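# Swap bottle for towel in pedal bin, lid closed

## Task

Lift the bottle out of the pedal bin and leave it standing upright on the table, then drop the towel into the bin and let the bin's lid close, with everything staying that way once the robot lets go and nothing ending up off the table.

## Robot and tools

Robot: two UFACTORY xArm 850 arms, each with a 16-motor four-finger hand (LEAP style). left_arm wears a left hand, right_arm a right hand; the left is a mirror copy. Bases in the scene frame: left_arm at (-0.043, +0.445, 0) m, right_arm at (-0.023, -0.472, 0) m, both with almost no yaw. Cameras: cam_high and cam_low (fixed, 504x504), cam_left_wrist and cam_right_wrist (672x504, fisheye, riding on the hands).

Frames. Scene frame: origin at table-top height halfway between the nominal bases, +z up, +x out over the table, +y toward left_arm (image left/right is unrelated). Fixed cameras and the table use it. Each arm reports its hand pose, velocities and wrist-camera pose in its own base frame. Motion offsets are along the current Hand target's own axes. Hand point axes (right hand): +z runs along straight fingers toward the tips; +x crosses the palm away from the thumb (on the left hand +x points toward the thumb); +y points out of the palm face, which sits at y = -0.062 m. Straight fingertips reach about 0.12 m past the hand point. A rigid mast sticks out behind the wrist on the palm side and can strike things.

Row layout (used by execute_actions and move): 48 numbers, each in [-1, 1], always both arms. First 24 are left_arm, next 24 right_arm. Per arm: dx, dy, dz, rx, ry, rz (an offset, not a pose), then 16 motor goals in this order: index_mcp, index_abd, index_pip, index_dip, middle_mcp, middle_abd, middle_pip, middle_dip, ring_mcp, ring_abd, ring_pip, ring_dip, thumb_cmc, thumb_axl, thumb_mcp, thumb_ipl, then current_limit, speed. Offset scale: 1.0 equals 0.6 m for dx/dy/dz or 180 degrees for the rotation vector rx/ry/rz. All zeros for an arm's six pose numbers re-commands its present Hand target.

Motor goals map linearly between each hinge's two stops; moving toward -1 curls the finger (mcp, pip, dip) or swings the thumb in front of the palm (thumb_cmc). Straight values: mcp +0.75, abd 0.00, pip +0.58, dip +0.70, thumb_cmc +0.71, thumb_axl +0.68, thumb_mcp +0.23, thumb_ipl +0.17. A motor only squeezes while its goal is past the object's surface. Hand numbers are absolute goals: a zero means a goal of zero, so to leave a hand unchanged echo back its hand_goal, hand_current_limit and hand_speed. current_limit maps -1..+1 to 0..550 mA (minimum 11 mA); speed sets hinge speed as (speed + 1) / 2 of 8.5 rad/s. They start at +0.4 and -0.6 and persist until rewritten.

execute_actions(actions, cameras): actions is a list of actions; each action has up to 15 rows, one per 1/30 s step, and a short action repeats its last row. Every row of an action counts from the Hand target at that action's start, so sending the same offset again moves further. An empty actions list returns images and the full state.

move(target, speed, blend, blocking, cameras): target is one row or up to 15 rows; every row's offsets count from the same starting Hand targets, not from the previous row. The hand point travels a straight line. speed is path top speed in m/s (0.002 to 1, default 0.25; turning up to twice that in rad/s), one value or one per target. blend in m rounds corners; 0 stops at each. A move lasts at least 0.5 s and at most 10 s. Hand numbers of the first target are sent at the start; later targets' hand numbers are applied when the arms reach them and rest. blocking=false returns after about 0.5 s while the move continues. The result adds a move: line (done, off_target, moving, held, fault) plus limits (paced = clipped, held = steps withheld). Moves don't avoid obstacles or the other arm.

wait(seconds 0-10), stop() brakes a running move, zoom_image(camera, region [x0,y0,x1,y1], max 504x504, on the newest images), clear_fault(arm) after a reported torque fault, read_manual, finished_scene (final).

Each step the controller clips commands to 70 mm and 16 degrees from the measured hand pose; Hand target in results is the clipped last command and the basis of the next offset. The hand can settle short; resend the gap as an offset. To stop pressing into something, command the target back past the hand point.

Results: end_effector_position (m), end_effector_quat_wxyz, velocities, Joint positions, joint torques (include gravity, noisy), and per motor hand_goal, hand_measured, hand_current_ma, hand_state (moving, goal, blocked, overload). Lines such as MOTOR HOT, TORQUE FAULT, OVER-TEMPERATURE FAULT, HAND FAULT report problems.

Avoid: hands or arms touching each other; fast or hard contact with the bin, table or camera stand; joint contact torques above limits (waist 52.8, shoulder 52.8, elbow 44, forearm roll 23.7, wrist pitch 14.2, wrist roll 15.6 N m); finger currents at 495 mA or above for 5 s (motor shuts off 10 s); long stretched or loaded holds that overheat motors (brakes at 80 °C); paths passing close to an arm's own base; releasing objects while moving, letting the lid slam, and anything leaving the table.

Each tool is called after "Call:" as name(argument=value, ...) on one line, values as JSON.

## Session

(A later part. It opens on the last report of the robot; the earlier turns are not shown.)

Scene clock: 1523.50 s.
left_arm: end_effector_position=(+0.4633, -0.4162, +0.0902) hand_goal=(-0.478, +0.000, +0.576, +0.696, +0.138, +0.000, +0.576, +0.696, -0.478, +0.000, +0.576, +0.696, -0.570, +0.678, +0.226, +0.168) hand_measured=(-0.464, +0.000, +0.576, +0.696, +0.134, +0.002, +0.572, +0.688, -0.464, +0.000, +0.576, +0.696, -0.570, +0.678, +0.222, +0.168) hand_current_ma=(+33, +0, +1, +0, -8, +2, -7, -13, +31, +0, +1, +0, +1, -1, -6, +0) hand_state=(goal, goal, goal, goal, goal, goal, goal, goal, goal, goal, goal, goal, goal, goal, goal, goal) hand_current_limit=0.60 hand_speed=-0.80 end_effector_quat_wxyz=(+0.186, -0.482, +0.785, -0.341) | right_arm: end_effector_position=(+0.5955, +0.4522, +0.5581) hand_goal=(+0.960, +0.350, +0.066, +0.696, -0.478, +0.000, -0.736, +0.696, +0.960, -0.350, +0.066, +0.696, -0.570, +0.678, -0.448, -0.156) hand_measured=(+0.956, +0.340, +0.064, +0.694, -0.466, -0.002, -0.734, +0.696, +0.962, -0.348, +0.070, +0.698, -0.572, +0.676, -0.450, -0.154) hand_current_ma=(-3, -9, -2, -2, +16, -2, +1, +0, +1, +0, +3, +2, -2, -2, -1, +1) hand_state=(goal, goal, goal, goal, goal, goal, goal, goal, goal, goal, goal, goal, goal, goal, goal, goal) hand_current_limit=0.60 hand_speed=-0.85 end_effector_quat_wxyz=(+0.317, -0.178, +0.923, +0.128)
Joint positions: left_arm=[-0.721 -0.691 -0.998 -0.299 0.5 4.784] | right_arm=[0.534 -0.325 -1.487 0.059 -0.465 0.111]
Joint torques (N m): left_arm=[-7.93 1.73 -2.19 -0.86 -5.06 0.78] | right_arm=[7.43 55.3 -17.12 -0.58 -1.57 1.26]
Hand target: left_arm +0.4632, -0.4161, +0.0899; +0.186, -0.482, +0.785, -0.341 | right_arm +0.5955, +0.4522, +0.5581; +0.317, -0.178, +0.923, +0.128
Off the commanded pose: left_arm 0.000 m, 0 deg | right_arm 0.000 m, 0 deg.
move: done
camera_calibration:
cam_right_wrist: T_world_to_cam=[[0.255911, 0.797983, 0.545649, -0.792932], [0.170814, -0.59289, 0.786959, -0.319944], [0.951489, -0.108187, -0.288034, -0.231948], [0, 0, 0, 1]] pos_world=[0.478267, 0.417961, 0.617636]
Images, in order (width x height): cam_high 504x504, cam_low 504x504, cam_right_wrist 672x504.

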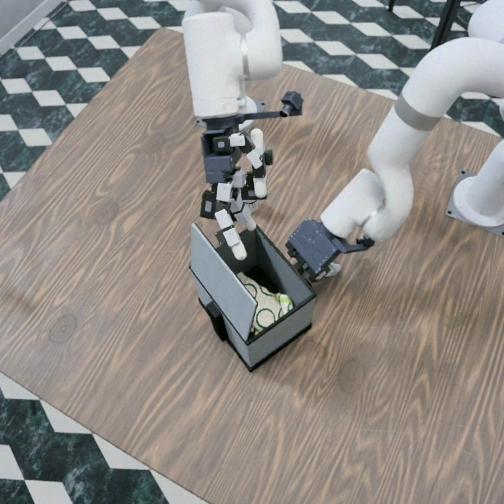

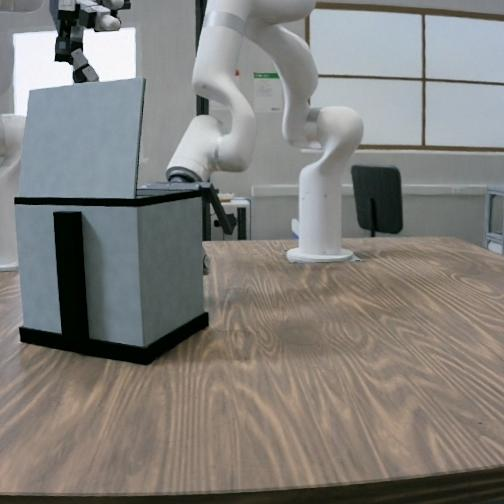

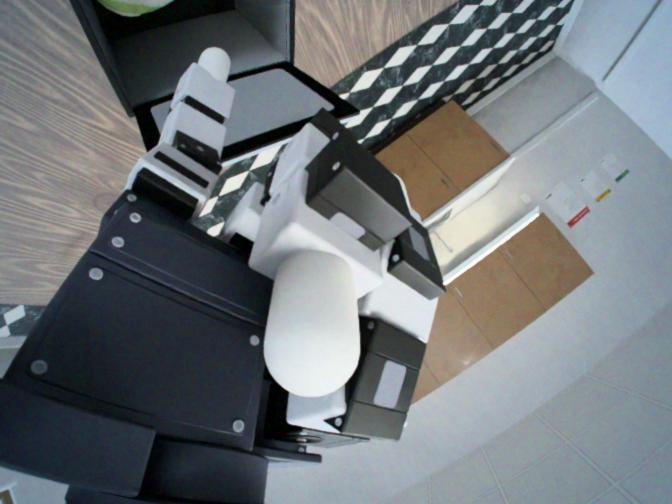

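Call:
move(target=[0,0,0,0,0,0,-0.479,0,0.576,0.696,0.137,0,0.576,0.696,-0.479,0,0.576,0.696,-0.571,0.678,0.226,0.168,0.6,-0.8,0.2527,-0.0355,-0.3008,0,0,0,0.959,0.0,0.066,0.696,-0.479,0,-0.737,0.696,0.959,0,0.066,0.696,-0.571,0.678,-0.449,-0.157,0.3,-0.85], speed=0.15, cameras=["cam_high","cam_right_wrist"])

Call:
zoom_image(camera="cam_high", region=[170, 200, 330, 360])

Scene clock: 1539.13 s.
left_arm: end_effector_position=(+0.4633, -0.4162, +0.0902) hand_goal=(-0.478, +0.000, +0.576, +0.696, +0.138, +0.000, +0.576, +0.696, -0.478, +0.000, +0.576, +0.696, -0.570, +0.678, +0.226, +0.168) hand_measured=(-0.464, +0.000, +0.576, +0.696, +0.134, +0.002, +0.572, +0.688, -0.464, +0.000, +0.576, +0.696, -0.570, +0.678, +0.222, +0.168) hand_current_ma=(+33, +0, +1, +0, -8, +2, -7, -13, +31, +0, +1, +0, +1, -1, -6, +0) hand_state=(goal, goal, goal, goal, goal, goal, goal, goal, goal, goal, goal, goal, goal, goal, goal, goal) hand_current_limit=0.60 hand_speed=-0.80 end_effector_quat_wxyz=(+0.186, -0.482, +0.785, -0.341) | right_arm: end_effector_position=(+0.3953, +0.3325, +0.5981) hand_goal=(+0.960, +0.000, +0.066, +0.696, -0.478, +0.000, -0.736, +0.696, +0.960, +0.000, +0.066, +0.696, -0.570, +0.678, -0.448, -0.156) hand_measured=(+0.956, +0.000, +0.064, +0.694, -0.466, -0.002, -0.734, +0.696, +0.962, -0.008, +0.070, +0.698, -0.572, +0.676, -0.450, -0.154) hand_current_ma=(-3, +0, -1, -2, +16, -2, +1, +0, +1, -7, +3, +2, -2, -2, -1, +1) hand_state=(goal, goal, goal, goal, goal, goal, goal, goal, goal, goal, goal, goal, goal, goal, goal, goal) hand_current_limit=0.30 hand_speed=-0.85 end_effector_quat_wxyz=(+0.317, -0.178, +0.923, +0.128)
Joint positions: left_arm=[-0.721 -0.691 -0.998 -0.299 0.5 4.784] | right_arm=[0.531 0.285 -0.955 0.055 -0.543 0.114]
Joint torques (N m): left_arm=[-8.38 1.72 -2.39 -1.08 -5.15 0.9] | right_arm=[-6.05 31.63 -10 -0.89 -1.54 1.28]
Hand target: left_arm +0.4632, -0.4161, +0.0899; +0.186, -0.482, +0.785, -0.341 | right_arm +0.3953, +0.3325, +0.5981; +0.317, -0.178, +0.923, +0.128
Off the commanded pose: left_arm 0.000 m, 0 deg | right_arm 0.000 m, 0 deg.
move: done
camera_calibration:
cam_right_wrist: T_world_to_cam=[[0.255946, 0.798039, 0.54555, -0.667993], [0.170917, -0.592815, 0.786993, -0.388284], [0.951462, -0.108184, -0.288127, -0.0429156], [0, 0, 0, 1]] pos_world=[0.278167, 0.298261, 0.657636]
Images, in order (width x height): cam_high 504x504, cam_right_wrist 672x504.

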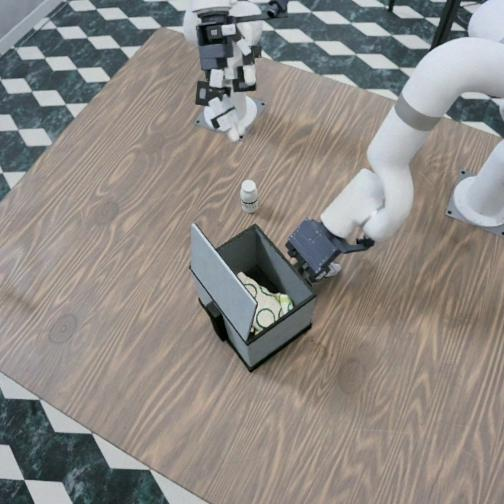

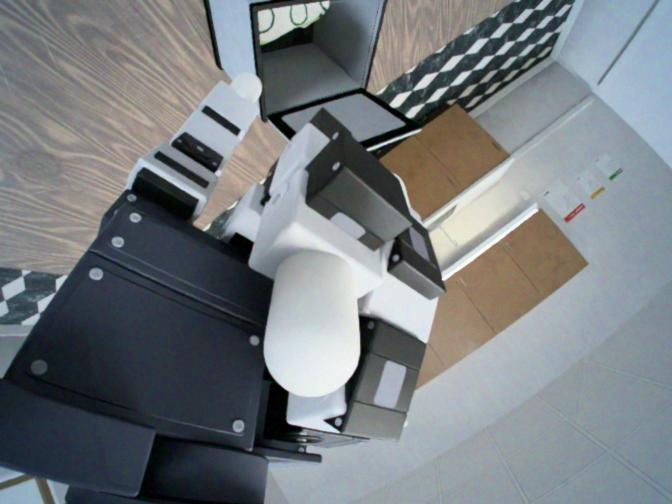

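Scaled by 3.150 from the camera's 504x504 image, which has a finer 720x720 frame.

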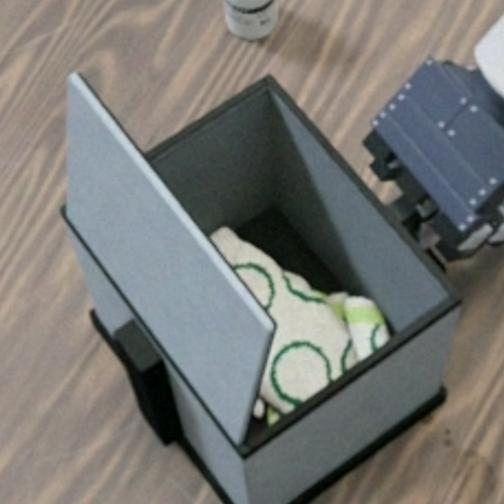

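Call:
move(target="[0,0,0,0,0,0,-0.479,0,0.576,0.696,0.137,0,0.576,0.696,-0.479,0,0.576,0.696,-0.571,0.678,0.226,0.168,0.6,-0.8,0,0,0,0,0,0,0.959,0.0,0.066,0.696,-0.479,0,-0.737,0.696,0.959,0,0.066,0.696,-0.571,0.678,-0.449,-0.157,0.3,-0.85],[0.0019,-0.0357,-0.035,0,0,0,-0.479,0,0.576,0.696,0.137,0,0.576,0.696,-0.479,0,0.576,0.696,-0.571,0.678,0.226,0.168,0.6,-0.8,0,0,0,0,0,0,0.959,0.0,0.066,0.696,-0.479,0,-0.737,0.696,0.959,0,0.066,0.696,-0.571,0.678,-0.449,-0.157,0.3,-0.85]]", speed=0.02, cameras=["cam_high","cam_low"])


Call:
move(target=[0.0019,-0.0357,-0.035,0,0,0,-0.479,0,0.576,0.696,0.137,0,0.576,0.696,-0.479,0,0.576,0.696,-0.571,0.678,0.226,0.168,0.6,-0.8,0,0,0,0,0,0,0.959,0.0,0.066,0.696,-0.479,0,-0.737,0.696,0.959,0,0.066,0.696,-0.571,0.678,-0.449,-0.157,0.3,-0.85], speed=0.02, cameras=["cam_high","cam_low"])

Scene clock: 1547.80 s.
left_arm: end_effector_position=(+0.4631, -0.4161, +0.1199) hand_goal=(-0.478, +0.000, +0.576, +0.696, +0.138, +0.000, +0.576, +0.696, -0.478, +0.000, +0.576, +0.696, -0.570, +0.678, +0.226, +0.168) hand_measured=(-0.464, +0.000, +0.576, +0.696, +0.156, +0.002, +0.586, +0.700, -0.464, +0.000, +0.576, +0.696, -0.570, +0.678, +0.222, +0.168) hand_current_ma=(+33, +0, +1, +0, +42, +2, +17, +5, +31, +0, +1, +0, +1, -1, -6, +0) hand_state=(goal, goal, goal, goal, goal, goal, goal, goal, goal, goal, goal, goal, goal, goal, goal, goal) hand_current_limit=0.60 hand_speed=-0.80 end_effector_quat_wxyz=(+0.186, -0.482, +0.785, -0.341) | right_arm: end_effector_position=(+0.3953, +0.3325, +0.5981) hand_goal=(+0.960, +0.000, +0.066, +0.696, -0.478, +0.000, -0.736, +0.696, +0.960, +0.000, +0.066, +0.696, -0.570, +0.678, -0.448, -0.156) hand_measured=(+0.956, +0.000, +0.064, +0.694, -0.466, -0.002, -0.734, +0.696, +0.962, -0.008, +0.070, +0.698, -0.572, +0.676, -0.450, -0.154) hand_current_ma=(-3, +0, -1, -2, +16, -2, +1, +0, +1, -7, +3, +2, -2, -2, -1, +1) hand_state=(goal, goal, goal, goal, goal, goal, goal, goal, goal, goal, goal, goal, goal, goal, goal, goal) hand_current_limit=0.30 hand_speed=-0.85 end_effector_quat_wxyz=(+0.317, -0.178, +0.923, +0.128)
Joint positions: left_arm=[-0.721 -0.63 -0.99 -0.332 0.449 4.821] | right_arm=[0.531 0.285 -0.955 0.055 -0.543 0.114]
Joint torques (N m): left_arm=[-8.16 47.78 -7 -1.42 -3.25 1.62] | right_arm=[-6.46 30.94 -10.22 -1.01 -1.49 0.95]
Hand target: left_arm +0.4631, -0.4161, +0.1199; +0.186, -0.482, +0.785, -0.341 | right_arm +0.3953, +0.3325, +0.5981; +0.317, -0.178, +0.923, +0.128
Off the commanded pose: left_arm 0.000 m, 0 deg | right_arm 0.000 m, 0 deg.
move: done
Images, in order (width x height): cam_high 504x504, cam_low 504x504.

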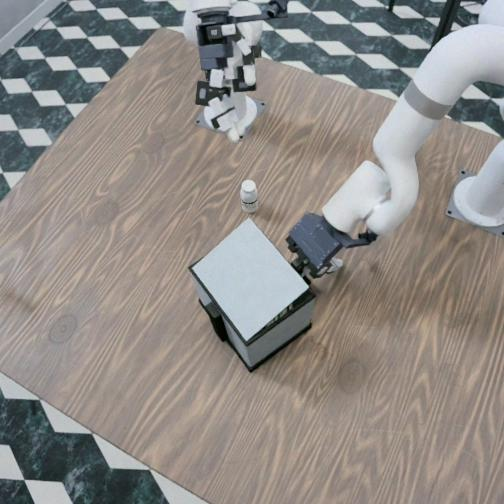

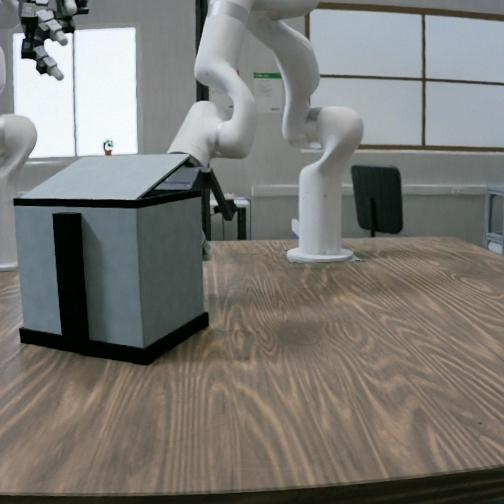

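Call:
zoom_image(camera="cam_high", region=[170, 180, 390, 380])

Call:
zoom_image(camera="cam_low", region=[0, 100, 280, 380])

Scaled by 2.291 from the camera's 504x504 image, which has a finer 720x720 frame.

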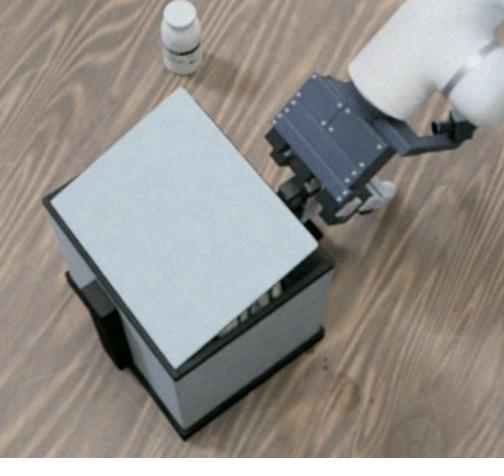

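Scaled by 1.800 from the camera's 504x504 image, which has a finer 720x720 frame.

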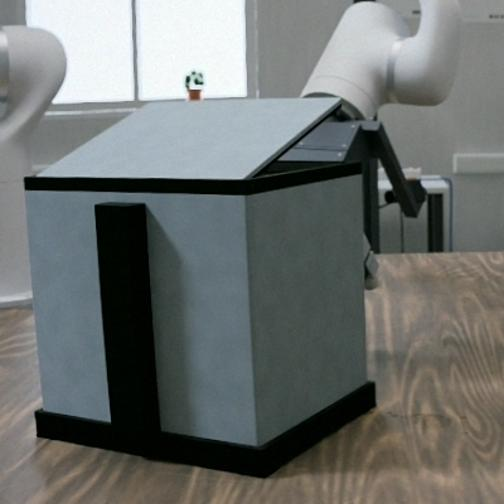

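Call:
move(target=[0.0013,-0.0238,-0.0233,0,0,0,-0.479,0,0.576,0.696,0.137,0,0.576,0.696,-0.479,0,0.576,0.696,-0.571,0.678,0.226,0.168,0.6,-0.8,0,0,0,0,0,0,0.959,0.0,0.066,0.696,-0.479,0,-0.737,0.696,0.959,0,0.066,0.696,-0.571,0.678,-0.449,-0.157,0.3,-0.85], speed=0.02, cameras=["cam_high","cam_low","cam_left_wrist"])

Call:
zoom_image(camera="cam_high", region=[170, 180, 390, 380])

Call:
zoom_image(camera="cam_low", region=[0, 100, 280, 380])

Scene clock: 1564.13 s.
left_arm: end_effector_position=(+0.4631, -0.4161, +0.1399) hand_goal=(-0.478, +0.000, +0.576, +0.696, +0.138, +0.000, +0.576, +0.696, -0.478, +0.000, +0.576, +0.696, -0.570, +0.678, +0.226, +0.168) hand_measured=(-0.464, +0.000, +0.576, +0.696, +0.140, +0.002, +0.578, +0.700, -0.464, +0.000, +0.576, +0.696, -0.570, +0.678, +0.222, +0.168) hand_current_ma=(+33, +0, +1, +0, +1, +1, +3, +4, +31, +0, +1, +0, +1, -1, -6, +0) hand_state=(goal, goal, goal, goal, goal, goal, goal, goal, goal, goal, goal, goal, goal, goal, goal, goal) hand_current_limit=0.60 hand_speed=-0.80 end_effector_quat_wxyz=(+0.186, -0.482, +0.785, -0.341) | right_arm: end_effector_position=(+0.3953, +0.3325, +0.5981) hand_goal=(+0.960, +0.000, +0.066, +0.696, -0.478, +0.000, -0.736, +0.696, +0.960, +0.000, +0.066, +0.696, -0.570, +0.678, -0.448, -0.156) hand_measured=(+0.956, +0.000, +0.064, +0.694, -0.466, -0.002, -0.734, +0.696, +0.962, -0.008, +0.070, +0.698, -0.572, +0.676, -0.450, -0.154) hand_current_ma=(-3, +0, -1, -2, +16, -2, +1, +0, +1, -7, +3, +2, -2, -2, -1, +1) hand_state=(goal, goal, goal, goal, goal, goal, goal, goal, goal, goal, goal, goal, goal, goal, goal, goal) hand_current_limit=0.30 hand_speed=-0.85 end_effector_quat_wxyz=(+0.317, -0.178, +0.923, +0.128)
Joint positions: left_arm=[-0.721 -0.59 -0.987 -0.36 0.414 4.851] | right_arm=[0.531 0.285 -0.955 0.055 -0.543 0.114]
Joint torques (N m): left_arm=[-7.76 50.57 -9.75 -2.03 -2.24 1.55] | right_arm=[-7.33 30.77 -10.13 -1.18 -1.49 0.81]
Hand target: left_arm +0.4631, -0.4161, +0.1399; +0.186, -0.482, +0.785, -0.341 | right_arm +0.3953, +0.3325, +0.5981; +0.317, -0.178, +0.923, +0.128
Off the commanded pose: left_arm 0.000 m, 0 deg | right_arm 0.000 m, 0 deg.
move: done
camera_calibration:
cam_left_wrist: T_world_to_cam=[[0.771401, 0.482548, 0.414834, -0.244034], [-0.336379, -0.244159, 0.909525, -0.125465], [0.540175, -0.84115, -0.0260253, -0.470586], [0, 0, 0, 1]] pos_world=[0.400243, -0.308709, 0.2031]
Images, in order (width x height): cam_high 504x504, cam_low 504x504, cam_left_wrist 672x504.

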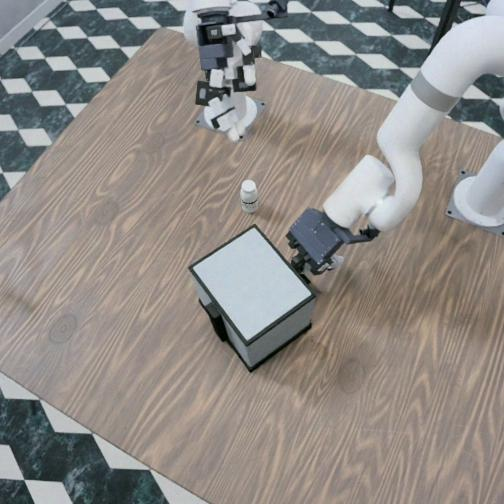

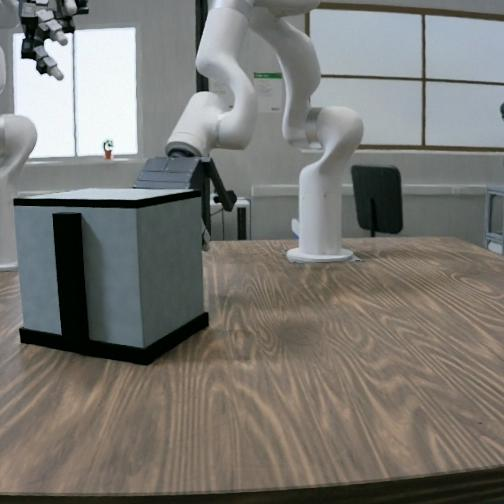

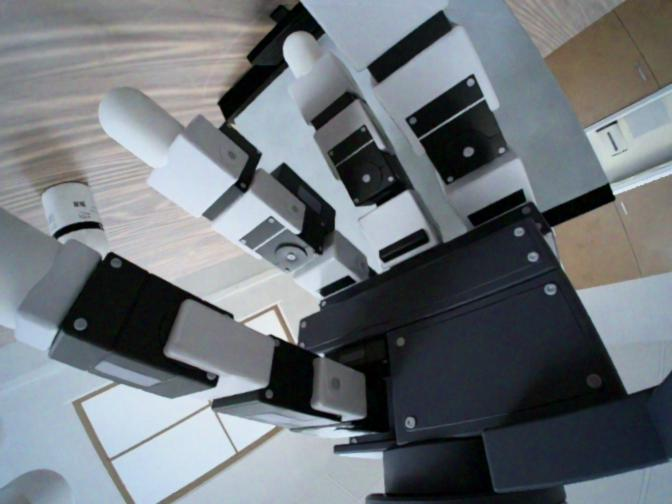

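Scaled by 2.291 from the camera's 504x504 image, which has a finer 720x720 frame.

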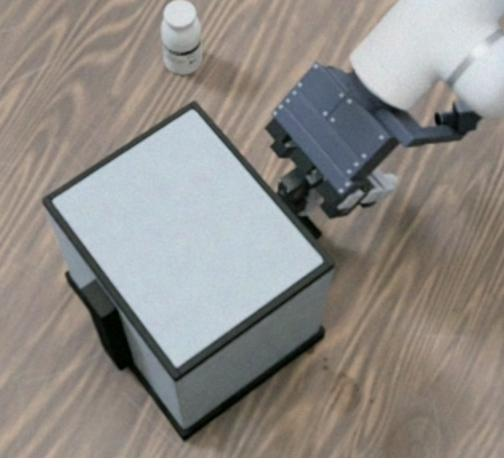

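Scaled by 1.800 from the camera's 504x504 image, which has a finer 720x720 frame.

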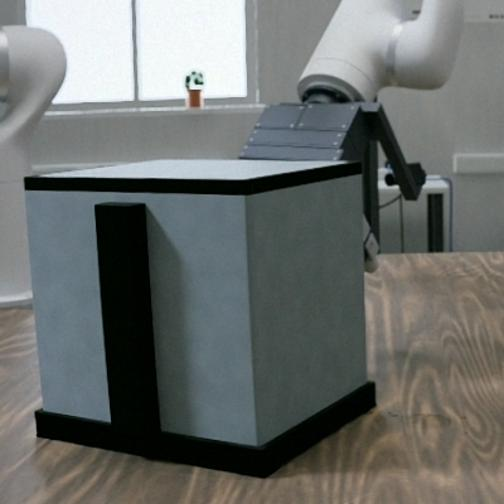

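Call:
move(target=[[0.0043,-0.0205,-0.0983,0,0,0,-0.479,0,0.576,0.696,0.137,0,0.576,0.696,-0.479,0,0.576,0.696,-0.571,0.678,0.226,0.168,0.6,-0.8,0,0,0,0,0,0,0.959,0.0,0.066,0.696,-0.479,0,-0.737,0.696,0.959,0,0.066,0.696,-0.571,0.678,-0.449,-0.157,0.3,-0.85],[-0.017,0.0235,-0.3115,0,0,0,-0.479,0,0.576,0.696,0.137,0,0.576,0.696,-0.479,0,0.576,0.696,-0.571,0.678,0.226,0.168,0.6,-0.8,0,0,0,0,0,0,0.959,0.0,0.066,0.696,-0.479,0,-0.737,0.696,0.959,0,0.066,0.696,-0.571,0.678,-0.449,-0.157,0.3,-0.85]], speed=[0.04, 0.12], blend=0.02, cameras=["cam_high","cam_low"])

Call:
zoom_image(camera="cam_high", region=[170, 160, 350, 380])

Scene clock: 1580.17 s.
left_arm: end_effector_position=(+0.3430, -0.3362, +0.2600) hand_goal=(-0.478, +0.000, +0.576, +0.696, +0.138, +0.000, +0.576, +0.696, -0.478, +0.000, +0.576, +0.696, -0.570, +0.678, +0.226, +0.168) hand_measured=(-0.464, +0.000, +0.576, +0.696, +0.138, +0.002, +0.578, +0.700, -0.464, +0.000, +0.576, +0.696, -0.570, +0.678, +0.222, +0.168) hand_current_ma=(+30, +0, +1, +0, +1, +1, +2, +4, +28, +0, +1, +0, +1, -1, -6, +0) hand_state=(goal, goal, goal, goal, goal, goal, goal, goal, goal, goal, goal, goal, goal, goal, goal, goal) hand_current_limit=0.60 hand_speed=-0.80 end_effector_quat_wxyz=(+0.186, -0.482, +0.785, -0.341) | right_arm: end_effector_position=(+0.3953, +0.3325, +0.5981) hand_goal=(+0.960, +0.000, +0.066, +0.696, -0.478, +0.000, -0.736, +0.696, +0.960, +0.000, +0.066, +0.696, -0.570, +0.678, -0.448, -0.156) hand_measured=(+0.956, +0.000, +0.064, +0.694, -0.466, -0.002, -0.734, +0.696, +0.962, -0.008, +0.070, +0.698, -0.572, +0.676, -0.450, -0.154) hand_current_ma=(-3, +0, -1, -2, +16, -2, +1, +0, +1, -7, +3, +2, -2, -2, -1, +1) hand_state=(goal, goal, goal, goal, goal, goal, goal, goal, goal, goal, goal, goal, goal, goal, goal, goal) hand_current_limit=0.30 hand_speed=-0.85 end_effector_quat_wxyz=(+0.317, -0.178, +0.923, +0.128)
Joint positions: left_arm=[-0.772 -0.059 -0.623 -0.694 0.28 5.158] | right_arm=[0.531 0.285 -0.955 0.055 -0.543 0.114]
Joint torques (N m): left_arm=[-8.43 34.03 -12.05 -1.62 -2.44 1.75] | right_arm=[-6.19 30.54 -10.23 -0.95 -1.56 0.49]
Hand target: left_arm +0.3430, -0.3362, +0.2600; +0.186, -0.482, +0.785, -0.341 | right_arm +0.3953, +0.3325, +0.5981; +0.317, -0.178, +0.923, +0.128
Off the commanded pose: left_arm 0.000 m, 0 deg | right_arm 0.000 m, 0 deg.
move: done
Images, in order (width x height): cam_high 504x504, cam_low 504x504.

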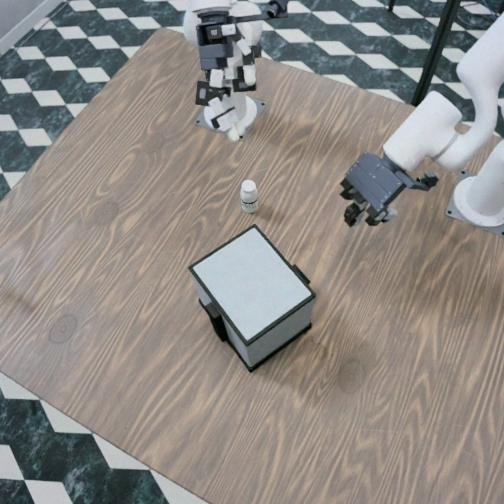

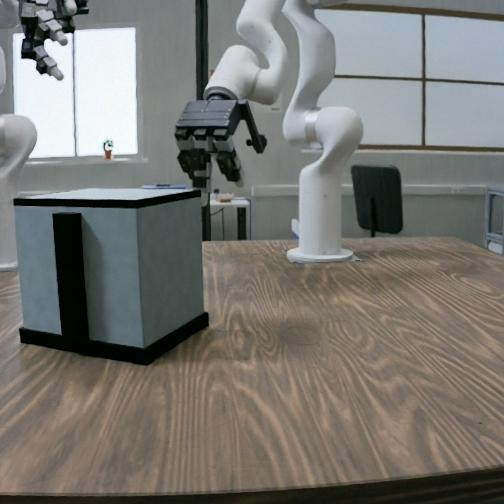

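Scaled by 2.291 from the camera's 504x504 image, which has a finer 720x720 frame.

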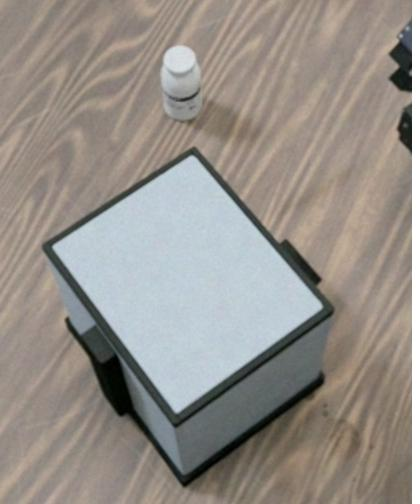

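The lid is shut, the bottle is standing upright on the table, and the towel is inside the bin.

Call:
finished_scene()

The scene is finished: the task was done.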